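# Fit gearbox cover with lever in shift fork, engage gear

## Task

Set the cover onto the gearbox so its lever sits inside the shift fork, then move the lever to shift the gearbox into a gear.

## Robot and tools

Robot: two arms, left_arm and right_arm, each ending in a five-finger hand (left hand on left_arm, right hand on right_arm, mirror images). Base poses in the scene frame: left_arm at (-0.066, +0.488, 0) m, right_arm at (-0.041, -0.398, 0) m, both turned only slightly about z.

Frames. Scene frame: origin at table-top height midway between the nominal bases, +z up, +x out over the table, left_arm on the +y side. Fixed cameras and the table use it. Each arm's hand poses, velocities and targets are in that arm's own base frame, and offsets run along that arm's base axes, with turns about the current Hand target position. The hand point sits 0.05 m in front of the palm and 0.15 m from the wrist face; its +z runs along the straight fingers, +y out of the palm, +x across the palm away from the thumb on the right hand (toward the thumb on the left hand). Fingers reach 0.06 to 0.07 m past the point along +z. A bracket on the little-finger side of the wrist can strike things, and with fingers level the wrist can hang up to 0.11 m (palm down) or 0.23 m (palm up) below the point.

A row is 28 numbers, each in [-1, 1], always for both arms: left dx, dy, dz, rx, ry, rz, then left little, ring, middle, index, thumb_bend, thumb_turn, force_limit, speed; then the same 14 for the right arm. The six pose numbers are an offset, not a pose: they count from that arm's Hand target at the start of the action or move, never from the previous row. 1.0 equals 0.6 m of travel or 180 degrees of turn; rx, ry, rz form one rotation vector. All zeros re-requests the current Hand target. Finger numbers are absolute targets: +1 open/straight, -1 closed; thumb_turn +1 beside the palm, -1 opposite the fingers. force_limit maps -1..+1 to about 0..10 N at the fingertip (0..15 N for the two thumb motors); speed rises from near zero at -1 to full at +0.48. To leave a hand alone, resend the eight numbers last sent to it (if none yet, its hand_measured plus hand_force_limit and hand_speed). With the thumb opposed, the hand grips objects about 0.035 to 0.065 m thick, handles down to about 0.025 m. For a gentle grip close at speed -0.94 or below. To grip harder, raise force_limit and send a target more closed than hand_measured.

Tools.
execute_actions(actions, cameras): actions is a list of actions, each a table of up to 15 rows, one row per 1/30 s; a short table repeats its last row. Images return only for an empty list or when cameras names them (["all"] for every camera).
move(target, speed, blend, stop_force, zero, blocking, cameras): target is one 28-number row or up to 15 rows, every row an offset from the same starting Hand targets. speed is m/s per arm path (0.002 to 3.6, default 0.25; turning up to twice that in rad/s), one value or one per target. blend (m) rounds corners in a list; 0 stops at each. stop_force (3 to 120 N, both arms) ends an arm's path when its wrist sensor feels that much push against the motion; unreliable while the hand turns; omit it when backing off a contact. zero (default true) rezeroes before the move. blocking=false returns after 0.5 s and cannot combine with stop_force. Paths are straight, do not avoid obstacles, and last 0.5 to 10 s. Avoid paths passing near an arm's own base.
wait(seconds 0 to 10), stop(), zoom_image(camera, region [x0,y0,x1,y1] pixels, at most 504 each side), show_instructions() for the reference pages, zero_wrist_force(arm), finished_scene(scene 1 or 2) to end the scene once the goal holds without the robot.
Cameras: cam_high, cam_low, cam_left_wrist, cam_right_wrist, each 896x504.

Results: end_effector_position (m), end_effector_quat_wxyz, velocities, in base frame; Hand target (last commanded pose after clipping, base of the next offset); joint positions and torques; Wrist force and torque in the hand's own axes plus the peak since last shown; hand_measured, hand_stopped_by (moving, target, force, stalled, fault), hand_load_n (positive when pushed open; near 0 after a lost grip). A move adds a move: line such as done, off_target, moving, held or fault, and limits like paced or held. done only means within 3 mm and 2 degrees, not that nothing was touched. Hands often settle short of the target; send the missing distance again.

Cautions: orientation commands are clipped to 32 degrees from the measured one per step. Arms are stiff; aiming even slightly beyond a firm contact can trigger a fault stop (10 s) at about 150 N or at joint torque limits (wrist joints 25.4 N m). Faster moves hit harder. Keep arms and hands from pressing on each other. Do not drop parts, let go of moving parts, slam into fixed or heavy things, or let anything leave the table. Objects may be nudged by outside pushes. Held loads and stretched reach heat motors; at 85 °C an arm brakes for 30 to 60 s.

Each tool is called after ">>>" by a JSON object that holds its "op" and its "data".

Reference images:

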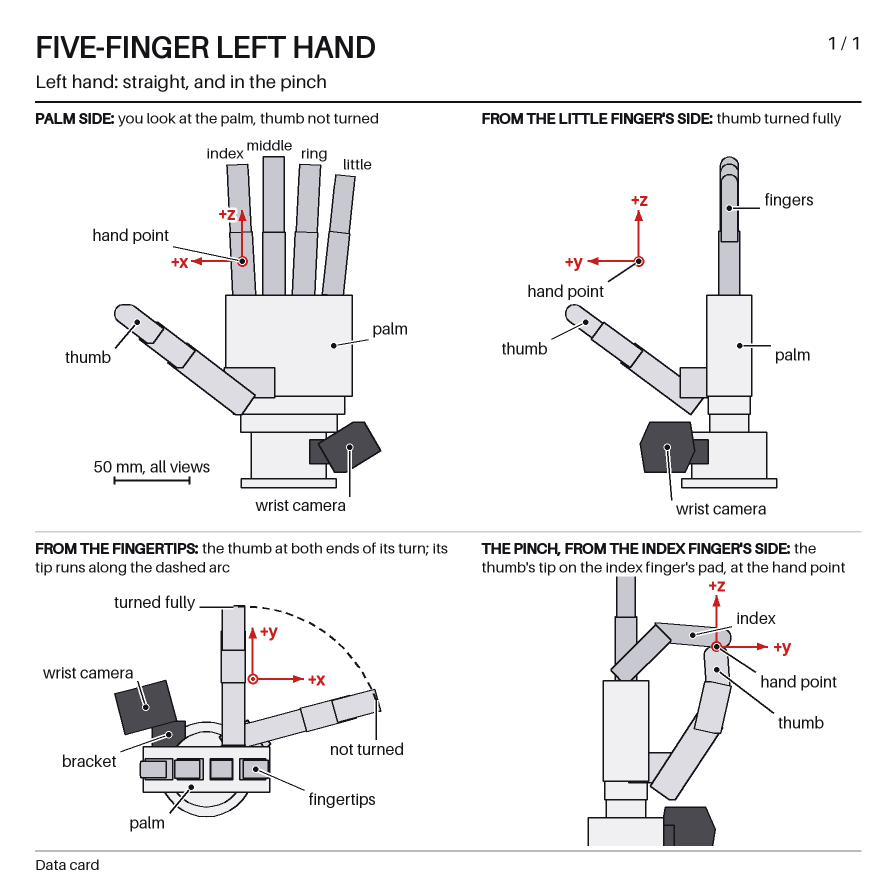

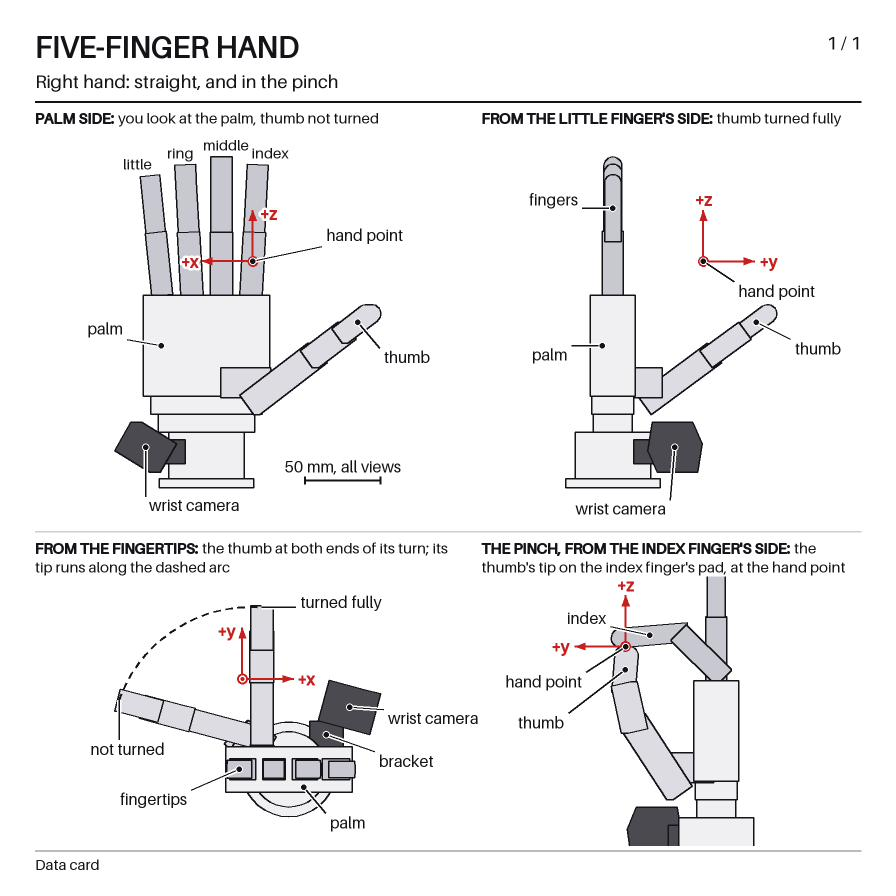

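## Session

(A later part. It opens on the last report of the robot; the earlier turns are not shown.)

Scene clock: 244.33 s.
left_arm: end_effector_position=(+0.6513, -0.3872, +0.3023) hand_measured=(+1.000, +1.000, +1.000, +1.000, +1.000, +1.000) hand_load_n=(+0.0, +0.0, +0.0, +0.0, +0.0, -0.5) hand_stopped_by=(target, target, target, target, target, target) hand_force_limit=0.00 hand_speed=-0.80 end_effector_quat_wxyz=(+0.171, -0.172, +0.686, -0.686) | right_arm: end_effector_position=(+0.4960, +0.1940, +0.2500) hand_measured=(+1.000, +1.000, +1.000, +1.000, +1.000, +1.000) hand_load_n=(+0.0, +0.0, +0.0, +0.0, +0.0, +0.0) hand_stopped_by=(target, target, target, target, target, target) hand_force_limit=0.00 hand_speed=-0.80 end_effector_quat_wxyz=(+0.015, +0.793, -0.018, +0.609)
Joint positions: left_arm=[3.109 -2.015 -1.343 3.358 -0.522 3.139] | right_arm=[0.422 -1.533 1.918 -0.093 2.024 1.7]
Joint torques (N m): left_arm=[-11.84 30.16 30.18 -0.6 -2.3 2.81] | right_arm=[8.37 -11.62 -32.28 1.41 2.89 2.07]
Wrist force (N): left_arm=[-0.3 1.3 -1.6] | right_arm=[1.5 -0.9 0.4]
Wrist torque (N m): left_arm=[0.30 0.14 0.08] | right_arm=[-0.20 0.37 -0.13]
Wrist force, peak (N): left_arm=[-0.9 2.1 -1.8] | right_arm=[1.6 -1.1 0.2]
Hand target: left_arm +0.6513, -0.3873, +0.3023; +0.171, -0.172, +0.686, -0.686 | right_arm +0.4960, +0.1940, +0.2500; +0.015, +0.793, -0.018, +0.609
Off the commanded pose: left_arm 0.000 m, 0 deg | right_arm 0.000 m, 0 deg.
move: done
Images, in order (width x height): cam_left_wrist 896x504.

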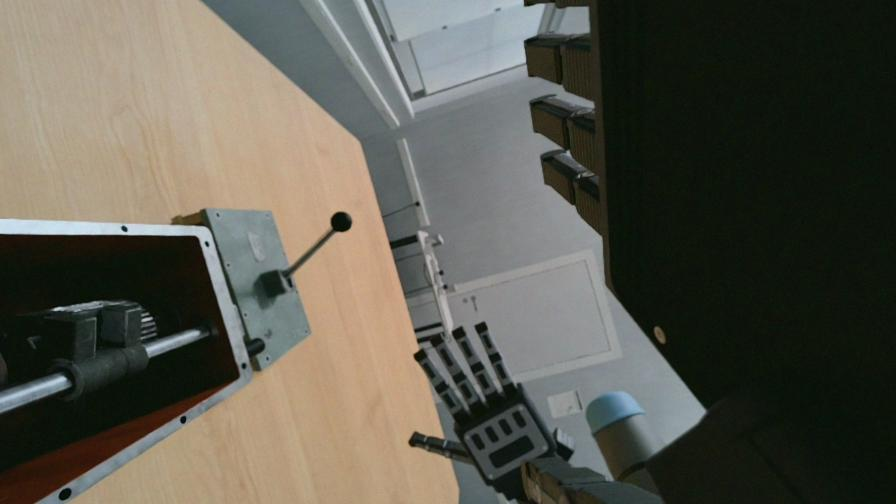

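>>> {"op": "zoom_image", "data": {"camera": "cam_left_wrist", "region": [196, 200, 320, 290]}}

>>> {"op": "execute_actions", "data": {"actions": [], "cameras": ["cam_high"]}}

>>> {"op": "zoom_image", "data": {"camera": "cam_high", "region": [378, 258, 448, 348]}}

>>> {"op": "zoom_image", "data": {"camera": "cam_high", "region": [440, 252, 570, 332]}}

Scaled by 4.065 from the camera's 896x504 image, which has a finer 1280x720 frame.

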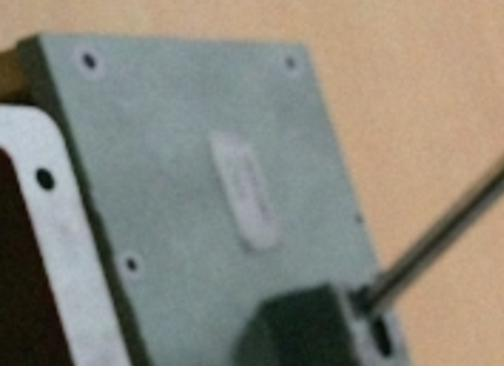

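Scene clock: 630.70 s.
left_arm: end_effector_position=(+0.6513, -0.3873, +0.3023) hand_measured=(+1.000, +1.000, +1.000, +1.000, +1.000, +1.000) hand_load_n=(+0.0, +0.0, +0.0, +0.0, +0.0, -0.5) hand_stopped_by=(target, target, target, target, target, target) hand_force_limit=0.00 hand_speed=-0.80 end_effector_quat_wxyz=(+0.171, -0.172, +0.686, -0.686) | right_arm: end_effector_position=(+0.4960, +0.1940, +0.2500) hand_measured=(+1.000, +1.000, +1.000, +1.000, +1.000, +1.000) hand_load_n=(-0.5, +0.0, +0.0, +0.0, +0.0, +0.0) hand_stopped_by=(target, target, target, target, target, target) hand_force_limit=0.00 hand_speed=-0.80 end_effector_quat_wxyz=(+0.015, +0.793, -0.018, +0.609)
Joint positions: left_arm=[3.109 -2.015 -1.343 3.358 -0.522 3.139] | right_arm=[0.422 -1.533 1.918 -0.093 2.024 1.7]
Joint velocities: within noise
Joint torques (N m): left_arm=[-11.49 30.34 30.32 -0.49 -2.21 2.72] | right_arm=[7.84 -12.54 -32.17 1.46 2.9 2.05]
Wrist force (N): left_arm=[-0.2 1.3 -1.8] | right_arm=[1.5 -0.9 0.2]
Wrist torque (N m): left_arm=[0.32 0.13 0.09] | right_arm=[-0.19 0.38 -0.13]
Wrist force, peak (N): left_arm=[-0.3 1.7 -1.7] | right_arm=[1.7 -0.9 0.5]
Hand target: left_arm +0.6513, -0.3873, +0.3023; +0.171, -0.172, +0.686, -0.686 | right_arm +0.4960, +0.1940, +0.2500; +0.015, +0.793, -0.018, +0.609
Off the commanded pose: left_arm 0.000 m, 0 deg | right_arm 0.000 m, 0 deg.
Images, in order (width x height): cam_high 896x504.

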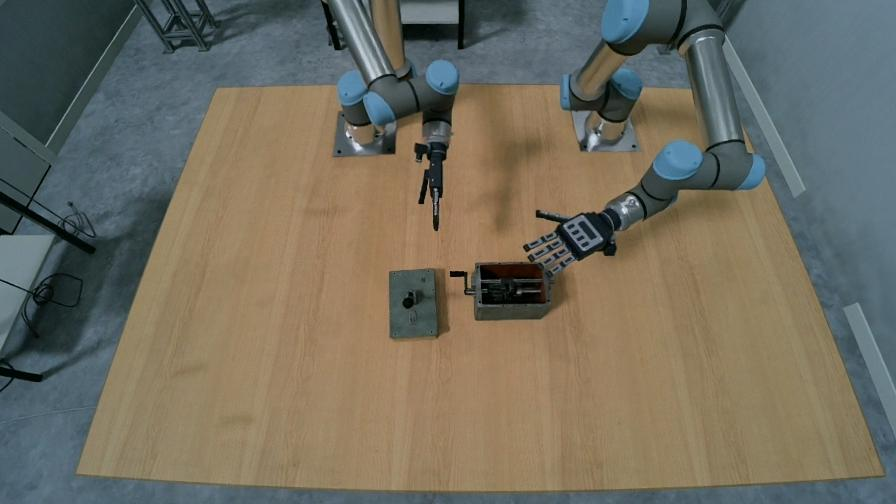

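Scaled by 5.600 from the camera's 896x504 image, which has a finer 1280x720 frame.

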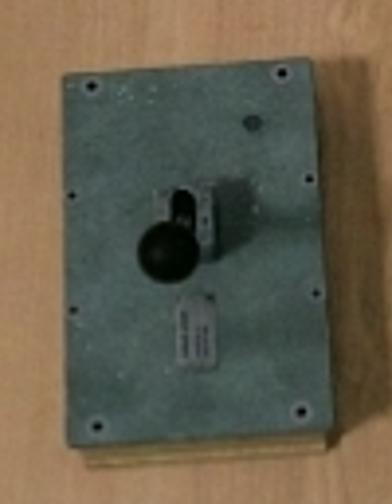

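Scaled by 3.877 from the camera's 896x504 image, which has a finer 1280x720 frame.

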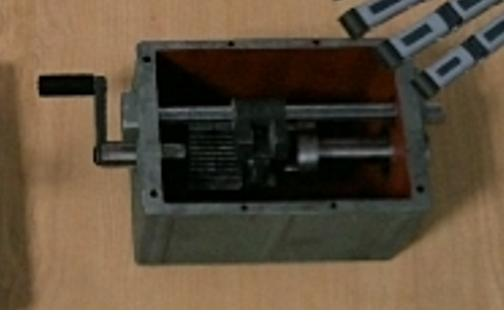

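>>> {"op": "move", "data": {"target": [[0,0,0,0,0,0,1,1,1,1,1,1,0,-0.8,0.0677,0.0708,-0.1867,0.0530,-0.1065,-0.1886,-1,1,1,0.85,0.5,-1,0,-0.5]], "speed": 0.2, "cameras": ["cam_right_wrist","cam_high","cam_left_wrist"]}}

Scene clock: 680.10 s.
left_arm: end_effector_position=(+0.6513, -0.3873, +0.3023) hand_measured=(+1.000, +1.000, +1.000, +1.000, +1.000, +1.000) hand_load_n=(+0.0, +0.0, +0.0, +0.0, +0.0, +0.0) hand_stopped_by=(target, target, target, target, target, target) hand_force_limit=0.00 hand_speed=-0.80 end_effector_quat_wxyz=(+0.171, -0.172, +0.686, -0.686) | right_arm: end_effector_position=(+0.5366, +0.2365, +0.1380) hand_measured=(-1.000, +1.000, +1.000, +0.850, +0.500, -1.000) hand_load_n=(+0.0, +0.0, +0.0, +0.0, +0.0, +0.5) hand_stopped_by=(target, target, target, target, target, target) hand_force_limit=0.00 hand_speed=-0.50 end_effector_quat_wxyz=(+0.123, +0.641, -0.300, +0.696)
Joint positions: left_arm=[3.109 -2.015 -1.343 3.358 -0.522 3.139] | right_arm=[0.62 -1.006 1.659 -0.648 2.803 1.837]
Joint torques (N m): left_arm=[-11.88 29.78 30.41 -0.56 -2.33 2.75] | right_arm=[7.76 -30.98 -24.04 -3.02 2.73 -2.43]
Wrist force (N): left_arm=[-0.2 1.4 -1.8] | right_arm=[2.0 -1.3 0.3]
Wrist torque (N m): left_arm=[0.34 0.12 0.09] | right_arm=[-0.17 0.28 0.01]
Wrist force, peak (N): left_arm=[-0.4 1.7 -1.8] | right_arm=[1.8 -1.7 0.2]
Hand target: left_arm +0.6513, -0.3873, +0.3023; +0.171, -0.172, +0.686, -0.686 | right_arm +0.5366, +0.2365, +0.1380; +0.123, +0.641, -0.300, +0.696
Off the commanded pose: left_arm 0.000 m, 0 deg | right_arm 0.000 m, 0 deg.
move: done
Images, in order (width x height): cam_high 896x504, cam_left_wrist 896x504, cam_right_wrist 896x504.

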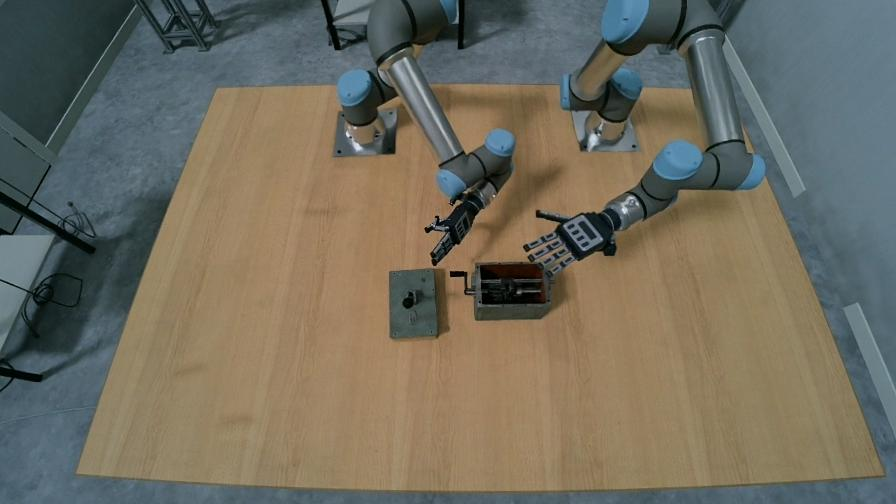

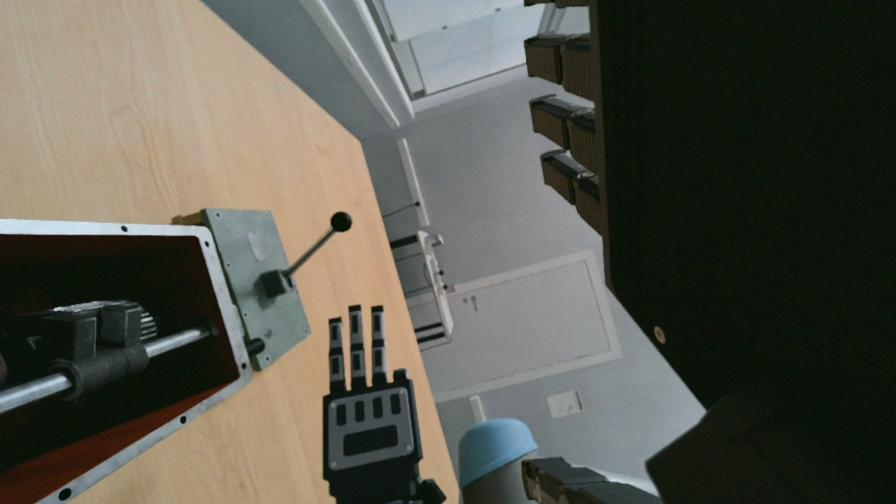

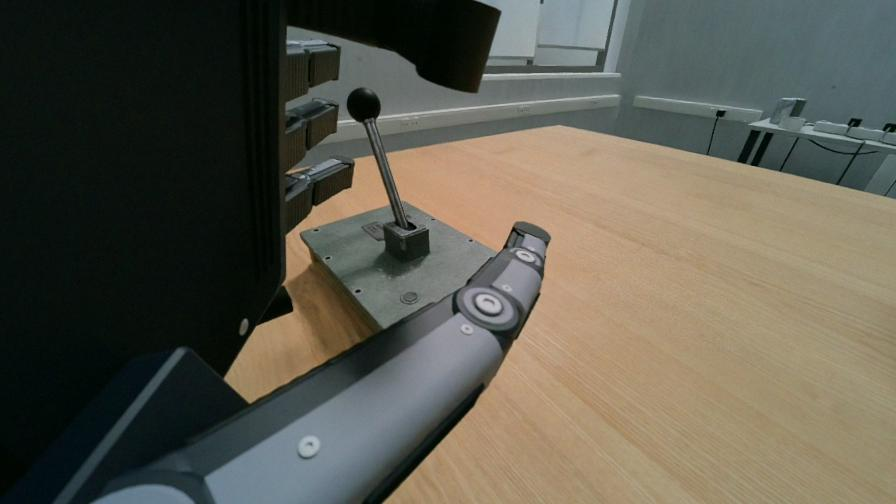

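>>> {"op": "move", "data": {"target": [[0,0,0,0,0,0,1,1,1,1,1,1,0,-0.8,0,0,-0.1345,0,0,0,-1,1,1,0.85,0.5,-1,0,-0.5]], "speed": 0.12, "cameras": ["cam_right_wrist","cam_high","cam_left_wrist"]}}

Scene clock: 692.57 s.
left_arm: end_effector_position=(+0.6513, -0.3873, +0.3023) hand_measured=(+1.000, +1.000, +1.000, +1.000, +1.000, +1.000) hand_load_n=(+0.0, +0.0, +0.0, +0.0, +0.0, -0.5) hand_stopped_by=(target, target, target, target, target, target) hand_force_limit=0.00 hand_speed=-0.80 end_effector_quat_wxyz=(+0.171, -0.172, +0.686, -0.686) | right_arm: end_effector_position=(+0.5366, +0.2365, +0.0573) hand_measured=(-1.000, +1.000, +1.000, +0.850, +0.500, -1.000) hand_load_n=(+0.0, +0.0, +0.0, +0.0, +0.0, +0.5) hand_stopped_by=(target, target, target, target, target, target) hand_force_limit=0.00 hand_speed=-0.50 end_effector_quat_wxyz=(+0.123, +0.641, -0.300, +0.696)
Joint positions: left_arm=[3.109 -2.015 -1.343 3.358 -0.522 3.139] | right_arm=[0.62 -0.878 1.698 -0.815 2.803 1.837]
Joint torques (N m): left_arm=[-12.22 30.44 30.33 -0.58 -2.18 2.78] | right_arm=[-2.6 -35.09 -5.64 -2.49 0.04 -2.42]
Wrist force (N): left_arm=[-0.4 1.3 -1.6] | right_arm=[2.1 -1.4 0.3]
Wrist torque (N m): left_arm=[0.31 0.16 0.08] | right_arm=[-0.17 0.25 0.02]
Wrist force, peak (N): left_arm=[-0.1 1.5 -2.0] | right_arm=[2.6 -1.7 0.2]
Hand target: left_arm +0.6513, -0.3873, +0.3023; +0.171, -0.172, +0.686, -0.686 | right_arm +0.5366, +0.2365, +0.0573; +0.123, +0.641, -0.300, +0.696
Off the commanded pose: left_arm 0.000 m, 0 deg | right_arm 0.000 m, 0 deg.
move: done
Images, in order (width x height): cam_high 896x504, cam_left_wrist 896x504, cam_right_wrist 896x504.

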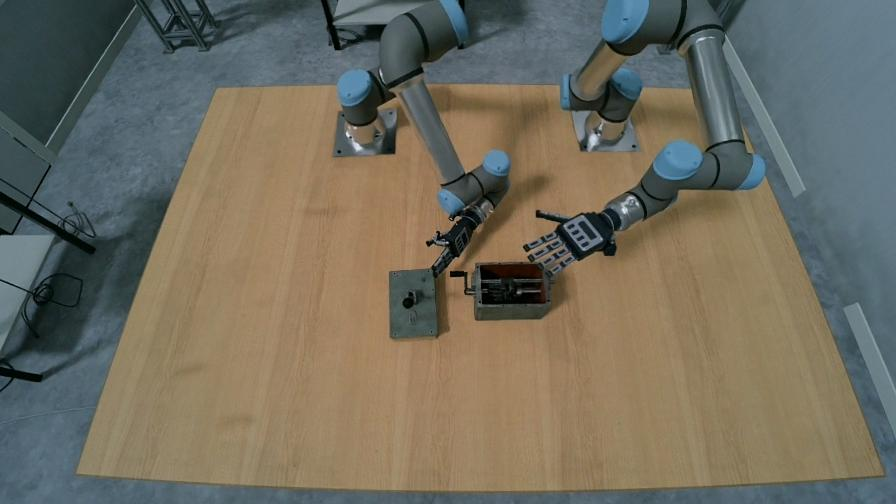

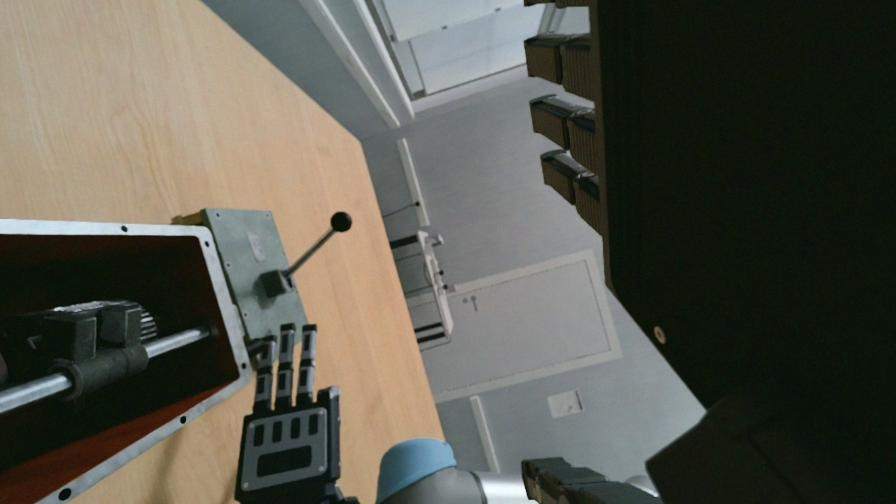

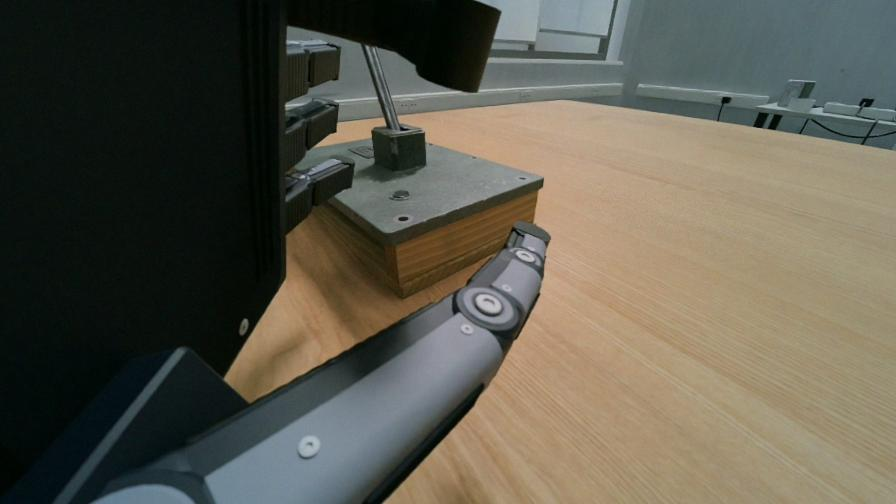

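>>> {"op": "move", "data": {"target": [[0,0,0,0,0,0,1,1,1,1,1,1,0,-0.8,0.0208,0.0297,0,0,0,0,-1,1,1,0.85,0.5,-1,0,-0.5]], "speed": 0.12, "cameras": ["cam_right_wrist","cam_left_wrist"]}}

>>> {"op": "zoom_image", "data": {"camera": "cam_right_wrist", "region": [280, 60, 560, 260]}}

Scene clock: 728.07 s.
left_arm: end_effector_position=(+0.6513, -0.3873, +0.3023) hand_measured=(+1.000, +1.000, +1.000, +1.000, +1.000, +1.000) hand_load_n=(+0.0, +0.0, +0.0, +0.0, +0.0, +0.0) hand_stopped_by=(target, target, target, target, target, target) hand_force_limit=0.00 hand_speed=-0.80 end_effector_quat_wxyz=(+0.171, -0.172, +0.686, -0.686) | right_arm: end_effector_position=(+0.5491, +0.2543, +0.0573) hand_measured=(-1.000, +1.000, +1.000, +0.850, +0.500, -1.000) hand_load_n=(+0.0, +0.0, -1.5, +0.0, +0.0, +0.5) hand_stopped_by=(target, target, target, target, target, target) hand_force_limit=0.00 hand_speed=-0.50 end_effector_quat_wxyz=(+0.123, +0.641, -0.300, +0.696)
Joint positions: left_arm=[3.109 -2.015 -1.343 3.358 -0.522 3.139] | right_arm=[0.633 -0.841 1.625 -0.778 2.816 1.837]
Joint torques (N m): left_arm=[-11.44 30.18 30.11 -0.52 -2.23 2.73] | right_arm=[7.83 -35.73 -27.67 1.26 1.98 2.05]
Wrist force (N): left_arm=[-0.3 1.4 -1.6] | right_arm=[2.3 0.6 0.4]
Wrist torque (N m): left_arm=[0.32 0.13 0.08] | right_arm=[-0.20 0.34 -0.11]
Wrist force, peak (N): left_arm=[-0.3 1.6 -1.7] | right_arm=[2.9 0.6 0.2]
Hand target: left_arm +0.6513, -0.3873, +0.3023; +0.171, -0.172, +0.686, -0.686 | right_arm +0.5491, +0.2543, +0.0573; +0.123, +0.641, -0.300, +0.696
Off the commanded pose: left_arm 0.000 m, 0 deg | right_arm 0.000 m, 0 deg.
move: done
Images, in order (width x height): cam_left_wrist 896x504, cam_right_wrist 896x504.

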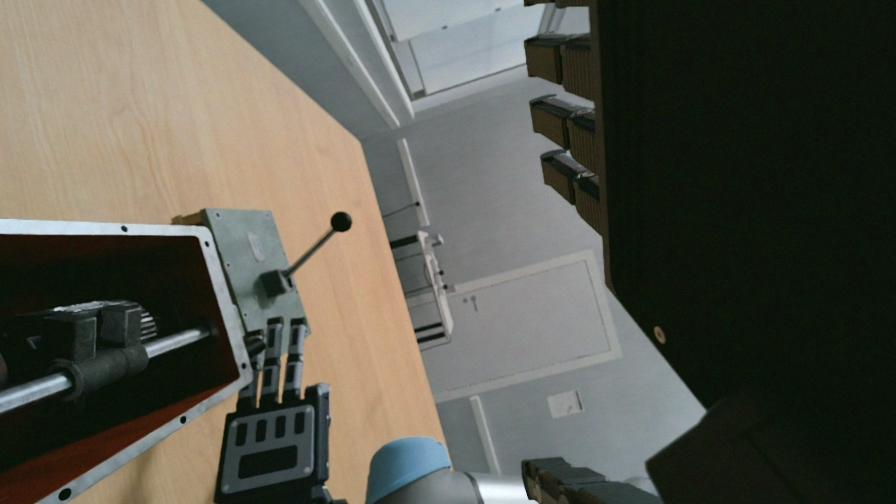

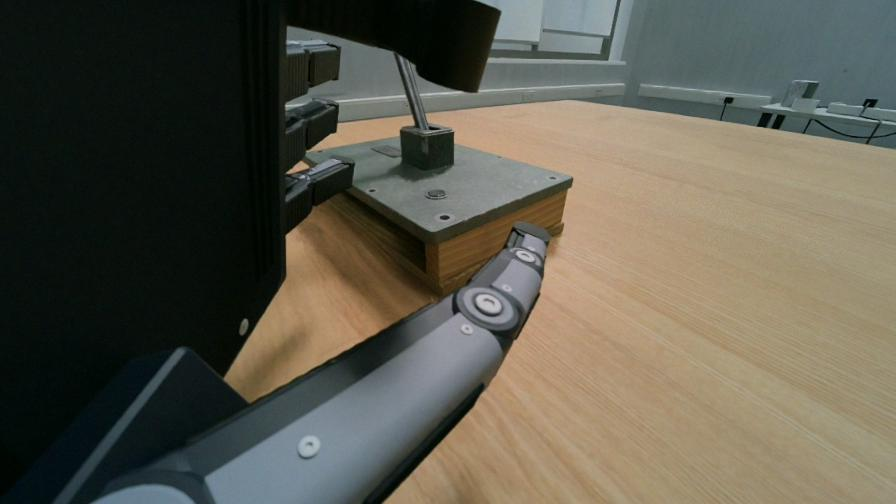

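Scaled by 1.800 from the camera's 896x504 image, which has a finer 1280x720 frame.

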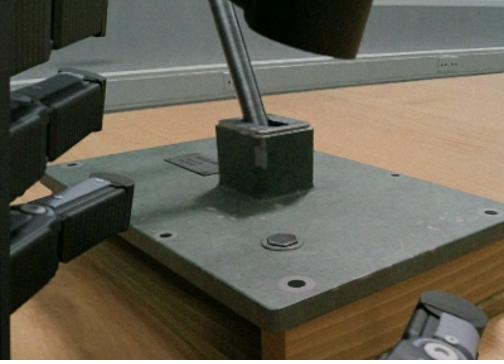

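>>> {"op": "move", "data": {"target": [[0,0,0,0,0,0,1,1,1,1,1,1,0,-0.8,0.0803,-0.0573,0,0,0,0,-1,1,1,0.85,0.5,-1,0,-0.5]], "speed": 0.06, "stop_force": 5, "cameras": ["cam_right_wrist","cam_left_wrist"]}}

>>> {"op": "zoom_image", "data": {"camera": "cam_right_wrist", "region": [260, 0, 600, 270]}}

Scene clock: 736.87 s.
left_arm: end_effector_position=(+0.6513, -0.3873, +0.3023) hand_measured=(+1.000, +1.000, +1.000, +1.000, +1.000, +1.000) hand_load_n=(+0.0, +0.0, +0.0, +0.0, -0.5, -0.5) hand_stopped_by=(target, target, target, target, target, target) hand_force_limit=0.00 hand_speed=-0.80 end_effector_quat_wxyz=(+0.171, -0.172, +0.686, -0.686) | right_arm: end_effector_position=(+0.5973, +0.2199, +0.0573) hand_measured=(-1.000, +1.000, +1.000, +0.850, +0.500, -1.000) hand_load_n=(+0.0, +0.0, +0.0, +0.0, +0.0, +0.0) hand_stopped_by=(target, target, target, target, target, target) hand_force_limit=0.00 hand_speed=-0.50 end_effector_quat_wxyz=(+0.123, +0.641, -0.300, +0.696)
Joint positions: left_arm=[3.109 -2.015 -1.343 3.358 -0.522 3.139] | right_arm=[0.535 -0.828 1.597 -0.765 2.718 1.836]
Joint torques (N m): left_arm=[-12.31 29.77 30.05 -0.55 -2.15 2.74] | right_arm=[-10.98 -35.62 -28.27 1.25 -2.89 1.95]
Wrist force (N): left_arm=[-0.3 1.6 -1.5] | right_arm=[2.2 0.4 -2.0]
Wrist torque (N m): left_arm=[0.34 0.14 0.07] | right_arm=[0.11 0.32 0.08]
Wrist force, peak (N): left_arm=[-0.2 1.7 -1.7] | right_arm=[4.0 6.2 -1.7]
Hand target: left_arm +0.6513, -0.3873, +0.3023; +0.171, -0.172, +0.686, -0.686 | right_arm +0.5973, +0.2199, +0.0573; +0.123, +0.641, -0.300, +0.696
Off the commanded pose: left_arm 0.000 m, 0 deg | right_arm 0.000 m, 0 deg.
move: done
Images, in order (width x height): cam_left_wrist 896x504, cam_right_wrist 896x504.

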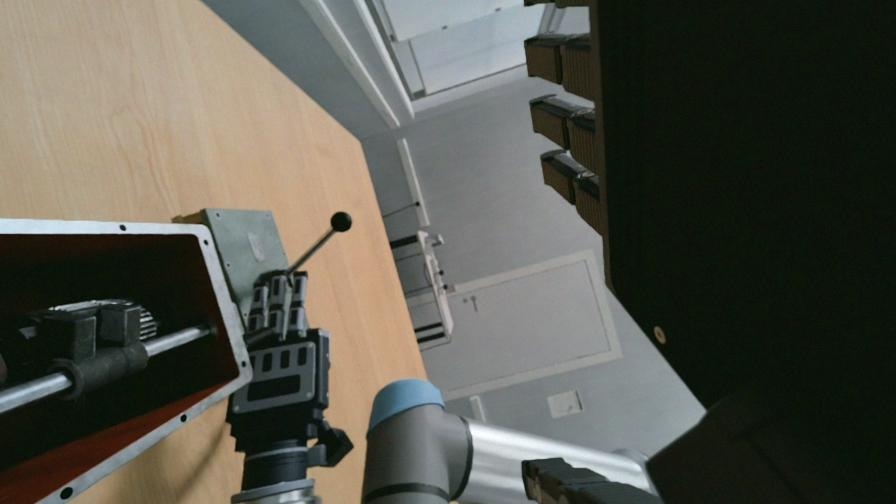

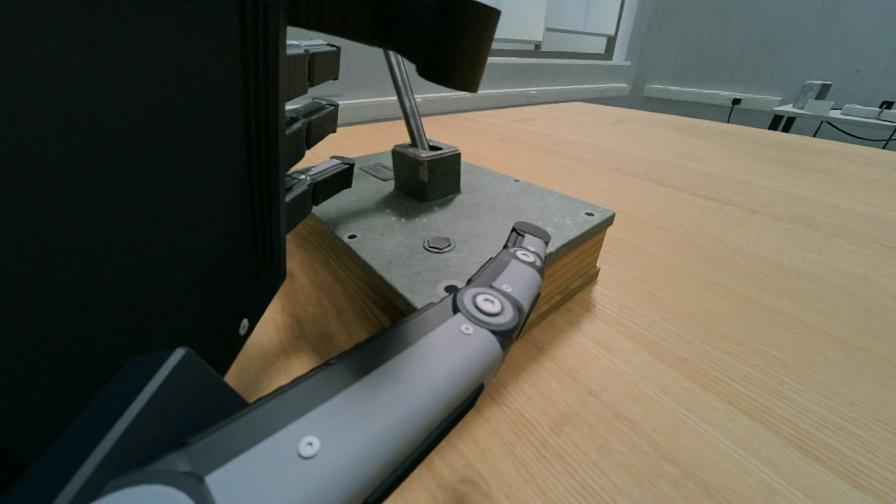

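Scaled by 1.482 from the camera's 896x504 image, which has a finer 1280x720 frame.

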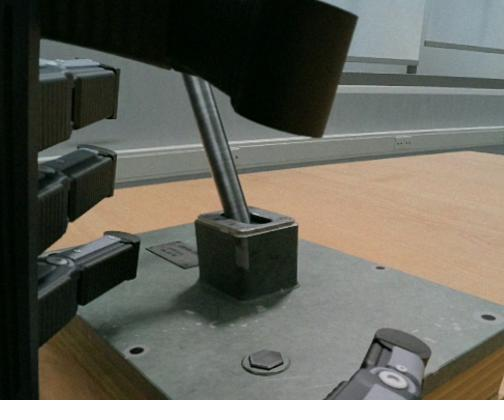

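>>> {"op": "move", "data": {"target": [[0,0,0,0,0,0,1,1,1,1,1,1,0,-0.8,0.0635,-0.0445,0,0,0,0,-1,1,1,0.85,0.5,-1,0,-0.5]], "speed": 0.05, "stop_force": 5, "cameras": ["cam_right_wrist","cam_left_wrist"]}}

>>> {"op": "zoom_image", "data": {"camera": "cam_right_wrist", "region": [260, 0, 600, 270]}}

>>> {"op": "zoom_image", "data": {"camera": "cam_left_wrist", "region": [190, 190, 370, 380]}}

Scene clock: 751.13 s.
left_arm: end_effector_position=(+0.6513, -0.3873, +0.3023) hand_measured=(+1.000, +1.000, +1.000, +1.000, +1.000, +1.000) hand_load_n=(+0.0, +0.0, +0.0, +0.0, +0.0, -0.5) hand_stopped_by=(target, target, target, target, target, target) hand_force_limit=0.00 hand_speed=-0.80 end_effector_quat_wxyz=(+0.171, -0.172, +0.686, -0.686) | right_arm: end_effector_position=(+0.6354, +0.1932, +0.0573) hand_measured=(-1.000, +1.000, +1.000, +0.850, +0.500, -1.000) hand_load_n=(+0.0, +0.0, +0.0, +0.0, +0.0, +0.0) hand_stopped_by=(target, target, target, target, target, target) hand_force_limit=0.00 hand_speed=-0.50 end_effector_quat_wxyz=(+0.123, +0.641, -0.300, +0.696)
Joint positions: left_arm=[3.109 -2.015 -1.343 3.358 -0.522 3.139] | right_arm=[0.463 -0.809 1.559 -0.747 2.646 1.835]
Joint torques (N m): left_arm=[-11.14 30.7 30.15 -0.51 -2.28 2.76] | right_arm=[-10.21 -38.72 -27.66 1.07 -3.12 1.81]
Wrist force (N): left_arm=[-0.3 1.3 -1.6] | right_arm=[1.6 1.1 0.3]
Wrist torque (N m): left_arm=[0.29 0.14 0.08] | right_arm=[0.03 0.31 0.07]
Wrist force, peak (N): left_arm=[-0.2 1.8 -1.7] | right_arm=[2.5 0.2 -2.3]
Hand target: left_arm +0.6513, -0.3873, +0.3023; +0.171, -0.172, +0.686, -0.686 | right_arm +0.6354, +0.1932, +0.0573; +0.123, +0.641, -0.300, +0.696
Off the commanded pose: left_arm 0.000 m, 0 deg | right_arm 0.000 m, 0 deg.
move: done
Images, in order (width x height): cam_left_wrist 896x504, cam_right_wrist 896x504.

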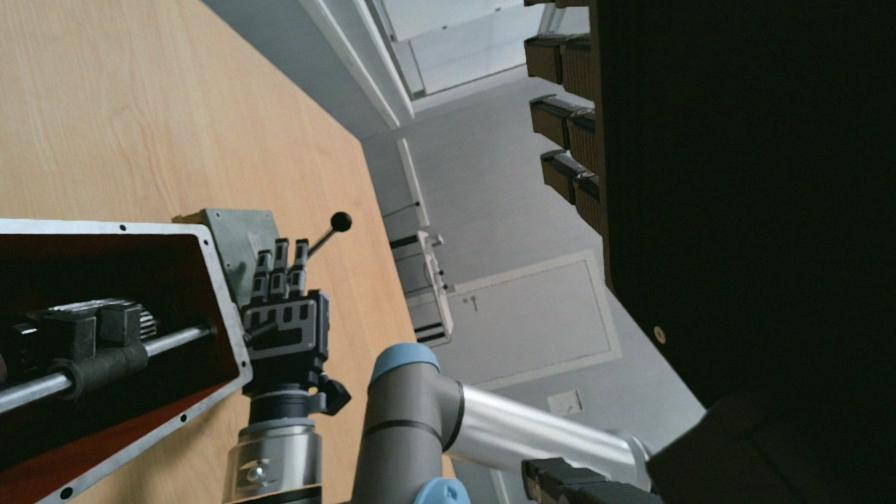

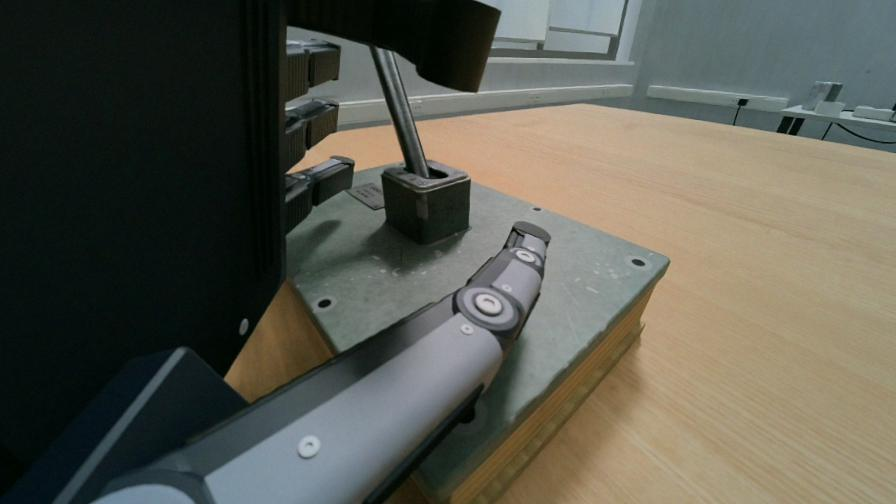

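Scaled by 1.482 from the camera's 896x504 image, which has a finer 1280x720 frame.

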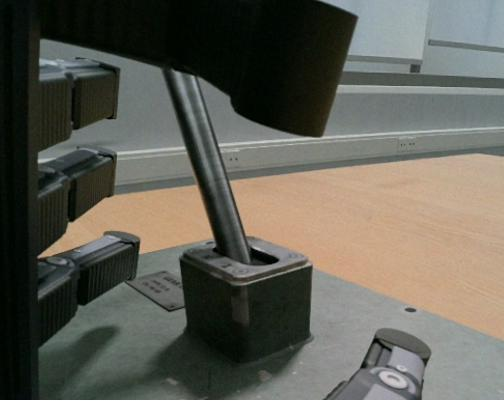

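Scaled by 2.653 from the camera's 896x504 image, which has a finer 1280x720 frame.

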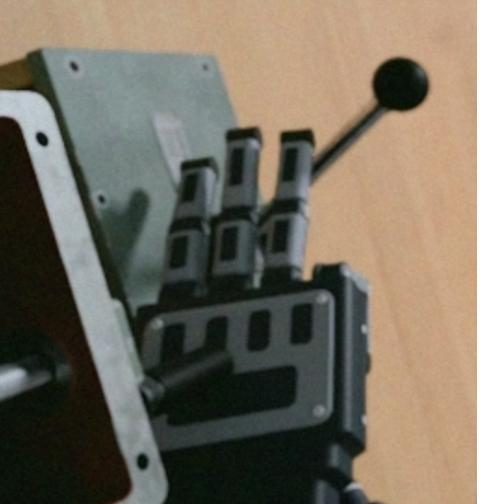

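>>> {"op": "move", "data": {"target": [[0,0,0,0,0,0,1,1,1,1,1,1,0,-0.8,0.0068,-0.0048,0,0,0,0,-1,1,1,0.85,0.5,-1,0,-0.5]], "speed": 0.05}}

>>> {"op": "execute_actions", "data": {"actions": [[[0,0,0,0,0,0,1,1,1,1,1,1,0,-0.8,0,0,0,0,0,0,-1,1,1,0.0,-0.1,-1,-0.7,-0.85]]]}}

>>> {"op": "wait", "data": {"seconds": 3, "cameras": ["cam_right_wrist"]}}

Scene clock: 760.53 s.
left_arm: end_effector_position=(+0.6513, -0.3873, +0.3023) hand_measured=(+1.000, +1.000, +1.000, +1.000, +1.000, +1.000) hand_load_n=(+0.0, +0.0, +0.0, +0.0, +0.0, +0.0) hand_stopped_by=(target, target, target, target, target, target) hand_force_limit=0.00 hand_speed=-0.80 end_effector_quat_wxyz=(+0.171, -0.172, +0.686, -0.686) | right_arm: end_effector_position=(+0.6393, +0.1904, +0.0573) hand_measured=(-1.000, +1.000, +1.000, +0.850, +0.500, -1.000) hand_load_n=(+0.0, +0.0, +0.0, +0.0, +0.0, +0.5) hand_stopped_by=(target, target, target, target, target, target) hand_force_limit=0.00 hand_speed=-0.50 end_effector_quat_wxyz=(+0.123, +0.641, -0.300, +0.696)
Joint positions: left_arm=[3.109 -2.015 -1.343 3.358 -0.522 3.139] | right_arm=[0.455 -0.807 1.554 -0.744 2.638 1.835]
Joint torques (N m): left_arm=[-12.05 30.48 30.37 -0.56 -2.23 2.68] | right_arm=[-10.57 -39.32 -26.99 0.75 -2.94 -0.7]
Wrist force (N): left_arm=[-0.2 1.2 -1.6] | right_arm=[2.1 1.0 0.2]
Wrist torque (N m): left_arm=[0.29 0.12 0.09] | right_arm=[0.05 0.28 0.07]
Wrist force, peak (N): left_arm=[-0.2 1.7 -1.7] | right_arm=[2.3 1.2 -0.2]
Hand target: left_arm +0.6513, -0.3873, +0.3023; +0.171, -0.172, +0.686, -0.686 | right_arm +0.6395, +0.1904, +0.0573; +0.123, +0.641, -0.300, +0.696
Off the commanded pose: left_arm 0.000 m, 0 deg | right_arm 0.000 m, 0 deg.
move: done

Scene clock: 763.60 s.
left_arm: end_effector_position=(+0.6513, -0.3873, +0.3023) hand_measured=(+1.000, +1.000, +1.000, +1.000, +1.000, +1.000) hand_load_n=(+0.0, +0.0, +0.0, +0.0, +0.0, +0.0) hand_stopped_by=(target, target, target, target, target, target) hand_force_limit=0.00 hand_speed=-0.80 end_effector_quat_wxyz=(+0.171, -0.172, +0.686, -0.686) | right_arm: end_effector_position=(+0.6395, +0.1903, +0.0573) hand_measured=(-1.000, +1.000, +1.000, +0.574, -0.100, -1.000) hand_load_n=(+0.0, +0.0, +0.0, +1.0, +0.0, +0.0) hand_stopped_by=(target, target, target, force, target, target) hand_force_limit=-0.70 hand_speed=-0.85 end_effector_quat_wxyz=(+0.123, +0.641, -0.300, +0.696)
Joint positions: left_arm=[3.109 -2.015 -1.343 3.358 -0.522 3.139] | right_arm=[0.455 -0.807 1.554 -0.744 2.638 1.835]
Joint torques (N m): left_arm=[-12 30.41 29.95 -0.48 -2.27 2.73] | right_arm=[-3.45 -37.58 -9.26 1.23 2.56 -2.23]
Wrist force (N): left_arm=[-0.4 1.4 -1.5] | right_arm=[2.2 -0.2 0.3]
Wrist torque (N m): left_arm=[0.31 0.15 0.07] | right_arm=[0.03 0.28 0.08]
Wrist force, peak (N): left_arm=[-0.3 1.7 -1.8] | right_arm=[2.9 -1.2 1.2]
Hand target: left_arm +0.6513, -0.3873, +0.3023; +0.171, -0.172, +0.686, -0.686 | right_arm +0.6395, +0.1904, +0.0573; +0.123, +0.641, -0.300, +0.696
Off the commanded pose: left_arm 0.000 m, 0 deg | right_arm 0.000 m, 0 deg.
Step readings (end_effector_position of left_arm | right_arm):
0: (+0.6513, -0.3873, +0.3023) | (+0.6393, +0.1904, +0.0573)
1: (+0.6513, -0.3873, +0.3023) | (+0.6394, +0.1904, +0.0573)
2: (+0.6513, -0.3873, +0.3023) | (+0.6394, +0.1904, +0.0573)
4: (+0.6513, -0.3873, +0.3023) | (+0.6394, +0.1904, +0.0573)
8: (+0.6513, -0.3873, +0.3023) | (+0.6395, +0.1904, +0.0573)
15: (+0.6513, -0.3873, +0.3023) | (+0.6395, +0.1904, +0.0573)

Scene clock: 766.60 s.
left_arm: end_effector_position=(+0.6513, -0.3873, +0.3023) hand_measured=(+1.000, +1.000, +1.000, +1.000, +1.000, +1.000) hand_load_n=(+0.0, +0.0, +0.0, +0.0, -0.5, +0.0) hand_stopped_by=(target, target, target, target, target, target) hand_force_limit=0.00 hand_speed=-0.80 end_effector_quat_wxyz=(+0.171, -0.172, +0.686, -0.686) | right_arm: end_effector_position=(+0.6395, +0.1903, +0.0573) hand_measured=(-1.000, +1.000, +1.000, +0.574, -0.100, -1.000) hand_load_n=(+0.0, +0.0, +0.0, +1.0, +0.0, +0.0) hand_stopped_by=(target, target, target, force, target, target) hand_force_limit=-0.70 hand_speed=-0.85 end_effector_quat_wxyz=(+0.123, +0.641, -0.300, +0.696)
Joint positions: left_arm=[3.109 -2.015 -1.343 3.358 -0.522 3.139] | right_arm=[0.455 -0.807 1.554 -0.744 2.638 1.835]
Joint torques (N m): left_arm=[-11.73 30.46 30.43 -0.53 -2.22 2.68] | right_arm=[3.94 -39.21 -8.26 1 2.42 -2.11]
Wrist force (N): left_arm=[0.0 1.6 -1.5] | right_arm=[2.2 -0.1 0.4]
Wrist torque (N m): left_arm=[0.34 0.10 0.09] | right_arm=[0.04 0.27 0.09]
Wrist force, peak (N): left_arm=[-0.3 1.4 -1.9] | right_arm=[2.7 -0.1 0.2]
Hand target: left_arm +0.6513, -0.3873, +0.3023; +0.171, -0.172, +0.686, -0.686 | right_arm +0.6395, +0.1904, +0.0573; +0.123, +0.641, -0.300, +0.696
Off the commanded pose: left_arm 0.000 m, 0 deg | right_arm 0.000 m, 0 deg.
wait: 3.00 s; at rest by 0.17 s
Images, in order (width x height): cam_right_wrist 896x504.

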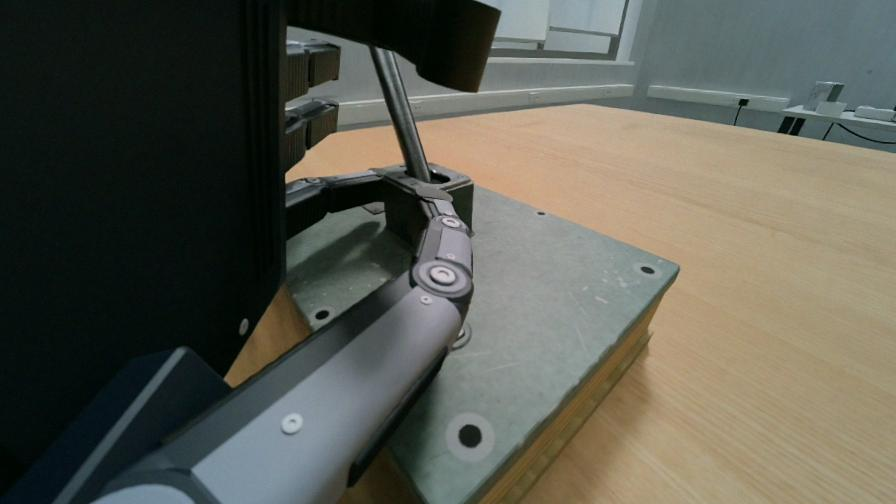

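>>> {"op": "execute_actions", "data": {"actions": [[[0,0,0,0,0,0,1,1,1,1,1,1,0,-0.8,0,0,0,0,0,0,-1,1,1,0.0,-0.6,-1,-0.7,-0.88]]]}}

>>> {"op": "wait", "data": {"seconds": 2.5}}

Scene clock: 777.67 s.
left_arm: end_effector_position=(+0.6513, -0.3873, +0.3023) hand_measured=(+1.000, +1.000, +1.000, +1.000, +1.000, +1.000) hand_load_n=(+0.0, -0.5, +0.0, +0.0, +0.0, +0.0) hand_stopped_by=(target, target, target, target, target, target) hand_force_limit=0.00 hand_speed=-0.80 end_effector_quat_wxyz=(+0.171, -0.172, +0.686, -0.686) | right_arm: end_effector_position=(+0.6395, +0.1904, +0.0573) hand_measured=(-1.000, +1.000, +1.000, +0.574, -0.600, -1.000) hand_load_n=(+0.0, +0.0, +0.0, +1.0, +0.0, +0.0) hand_stopped_by=(target, target, target, force, target, target) hand_force_limit=-0.70 hand_speed=-0.88 end_effector_quat_wxyz=(+0.123, +0.641, -0.300, +0.696)
Joint positions: left_arm=[3.109 -2.015 -1.343 3.358 -0.522 3.139] | right_arm=[0.455 -0.807 1.554 -0.744 2.638 1.835]
Joint torques (N m): left_arm=[-11.62 30.03 29.9 -0.55 -2.27 2.65] | right_arm=[5.27 -39.1 -7.83 1.13 2.18 -1.96]
Wrist force (N): left_arm=[-0.4 1.4 -1.4] | right_arm=[2.1 -0.3 0.4]
Wrist torque (N m): left_arm=[0.30 0.15 0.08] | right_arm=[0.01 0.29 0.08]
Wrist force, peak (N): left_arm=[-0.3 1.7 -1.7] | right_arm=[2.5 -0.2 0.5]
Hand target: left_arm +0.6513, -0.3873, +0.3023; +0.171, -0.172, +0.686, -0.686 | right_arm +0.6395, +0.1904, +0.0573; +0.123, +0.641, -0.300, +0.696
Off the commanded pose: left_arm 0.000 m, 0 deg | right_arm 0.000 m, 0 deg.
Step readings (end_effector_position of left_arm | right_arm):
0: (+0.6513, -0.3873, +0.3023) | (+0.6395, +0.1904, +0.0573)
1: (+0.6513, -0.3873, +0.3023) | (+0.6395, +0.1904, +0.0573)
2: (+0.6513, -0.3873, +0.3023) | (+0.6395, +0.1904, +0.0573)
4: (+0.6513, -0.3873, +0.3023) | (+0.6395, +0.1904, +0.0573)
8: (+0.6513, -0.3873, +0.3023) | (+0.6395, +0.1904, +0.0573)
15: (+0.6513, -0.3873, +0.3023) | (+0.6395, +0.1904, +0.0573)

Scene clock: 780.17 s.
left_arm: end_effector_position=(+0.6513, -0.3873, +0.3023) hand_measured=(+1.000, +1.000, +1.000, +1.000, +1.000, +1.000) hand_load_n=(+0.0, +0.0, +0.0, +0.0, +0.0, -0.5) hand_stopped_by=(target, target, target, target, target, target) hand_force_limit=0.00 hand_speed=-0.80 end_effector_quat_wxyz=(+0.171, -0.172, +0.686, -0.686) | right_arm: end_effector_position=(+0.6395, +0.1904, +0.0573) hand_measured=(-1.000, +1.000, +1.000, +0.574, -0.600, -1.000) hand_load_n=(+0.5, +0.0, +0.0, +1.0, +0.0, +0.0) hand_stopped_by=(target, target, target, force, target, target) hand_force_limit=-0.70 hand_speed=-0.88 end_effector_quat_wxyz=(+0.123, +0.641, -0.300, +0.696)
Joint positions: left_arm=[3.109 -2.015 -1.343 3.358 -0.522 3.139] | right_arm=[0.455 -0.807 1.554 -0.744 2.638 1.835]
Joint torques (N m): left_arm=[-11.75 30.38 29.92 -0.59 -2.32 2.65] | right_arm=[5.99 -39.74 -8.61 0.91 2.48 -1.8]
Wrist force (N): left_arm=[-0.5 1.5 -1.6] | right_arm=[2.1 -0.2 0.4]
Wrist torque (N m): left_arm=[0.34 0.17 0.07] | right_arm=[0.03 0.29 0.08]
Wrist force, peak (N): left_arm=[-0.5 1.5 -1.9] | right_arm=[2.5 -0.2 0.4]
Hand target: left_arm +0.6513, -0.3873, +0.3023; +0.171, -0.172, +0.686, -0.686 | right_arm +0.6395, +0.1904, +0.0573; +0.123, +0.641, -0.300, +0.696
Off the commanded pose: left_arm 0.000 m, 0 deg | right_arm 0.000 m, 0 deg.
wait: 2.50 s; at rest by 0.17 s

>>> {"op": "wait", "data": {"seconds": 0.2, "cameras": ["cam_right_wrist"]}}

>>> {"op": "zoom_image", "data": {"camera": "cam_right_wrist", "region": [260, 80, 560, 320]}}

Scene clock: 786.03 s.
left_arm: end_effector_position=(+0.6513, -0.3873, +0.3023) hand_measured=(+1.000, +1.000, +1.000, +1.000, +1.000, +1.000) hand_load_n=(+0.0, +0.0, +0.0, +0.0, +0.0, +0.0) hand_stopped_by=(target, target, target, target, target, target) hand_force_limit=0.00 hand_speed=-0.80 end_effector_quat_wxyz=(+0.171, -0.172, +0.686, -0.686) | right_arm: end_effector_position=(+0.6395, +0.1904, +0.0573) hand_measured=(-1.000, +1.000, +1.000, +0.574, -0.600, -1.000) hand_load_n=(+0.0, +0.0, +0.0, +1.0, +0.0, +0.0) hand_stopped_by=(target, target, target, force, target, target) hand_force_limit=-0.70 hand_speed=-0.88 end_effector_quat_wxyz=(+0.123, +0.641, -0.300, +0.696)
Joint positions: left_arm=[3.109 -2.015 -1.343 3.358 -0.522 3.139] | right_arm=[0.455 -0.807 1.554 -0.744 2.638 1.835]
Joint torques (N m): left_arm=[-11.28 30.35 29.89 -0.52 -2.2 2.66] | right_arm=[5.79 -40.08 -7.41 0.82 2.39 -2]
Wrist force (N): left_arm=[-0.1 1.4 -1.6] | right_arm=[2.4 -0.2 0.4]
Wrist torque (N m): left_arm=[0.33 0.12 0.09] | right_arm=[0.04 0.29 0.08]
Wrist force, peak (N): left_arm=[-0.2 1.6 -1.7] | right_arm=[2.7 -0.2 0.2]
Hand target: left_arm +0.6513, -0.3873, +0.3023; +0.171, -0.172, +0.686, -0.686 | right_arm +0.6395, +0.1904, +0.0573; +0.123, +0.641, -0.300, +0.696
Off the commanded pose: left_arm 0.000 m, 0 deg | right_arm 0.000 m, 0 deg.
wait: 0.20 s; at rest from the start
Images, in order (width x height): cam_right_wrist 896x504.

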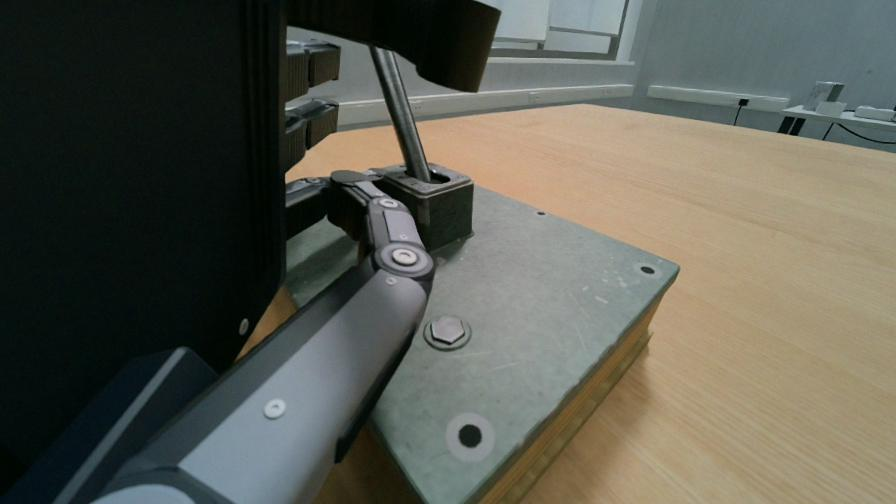

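Scaled by 1.680 from the camera's 896x504 image, which has a finer 1280x720 frame.

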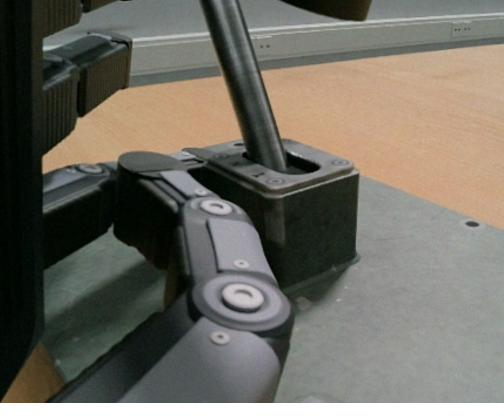

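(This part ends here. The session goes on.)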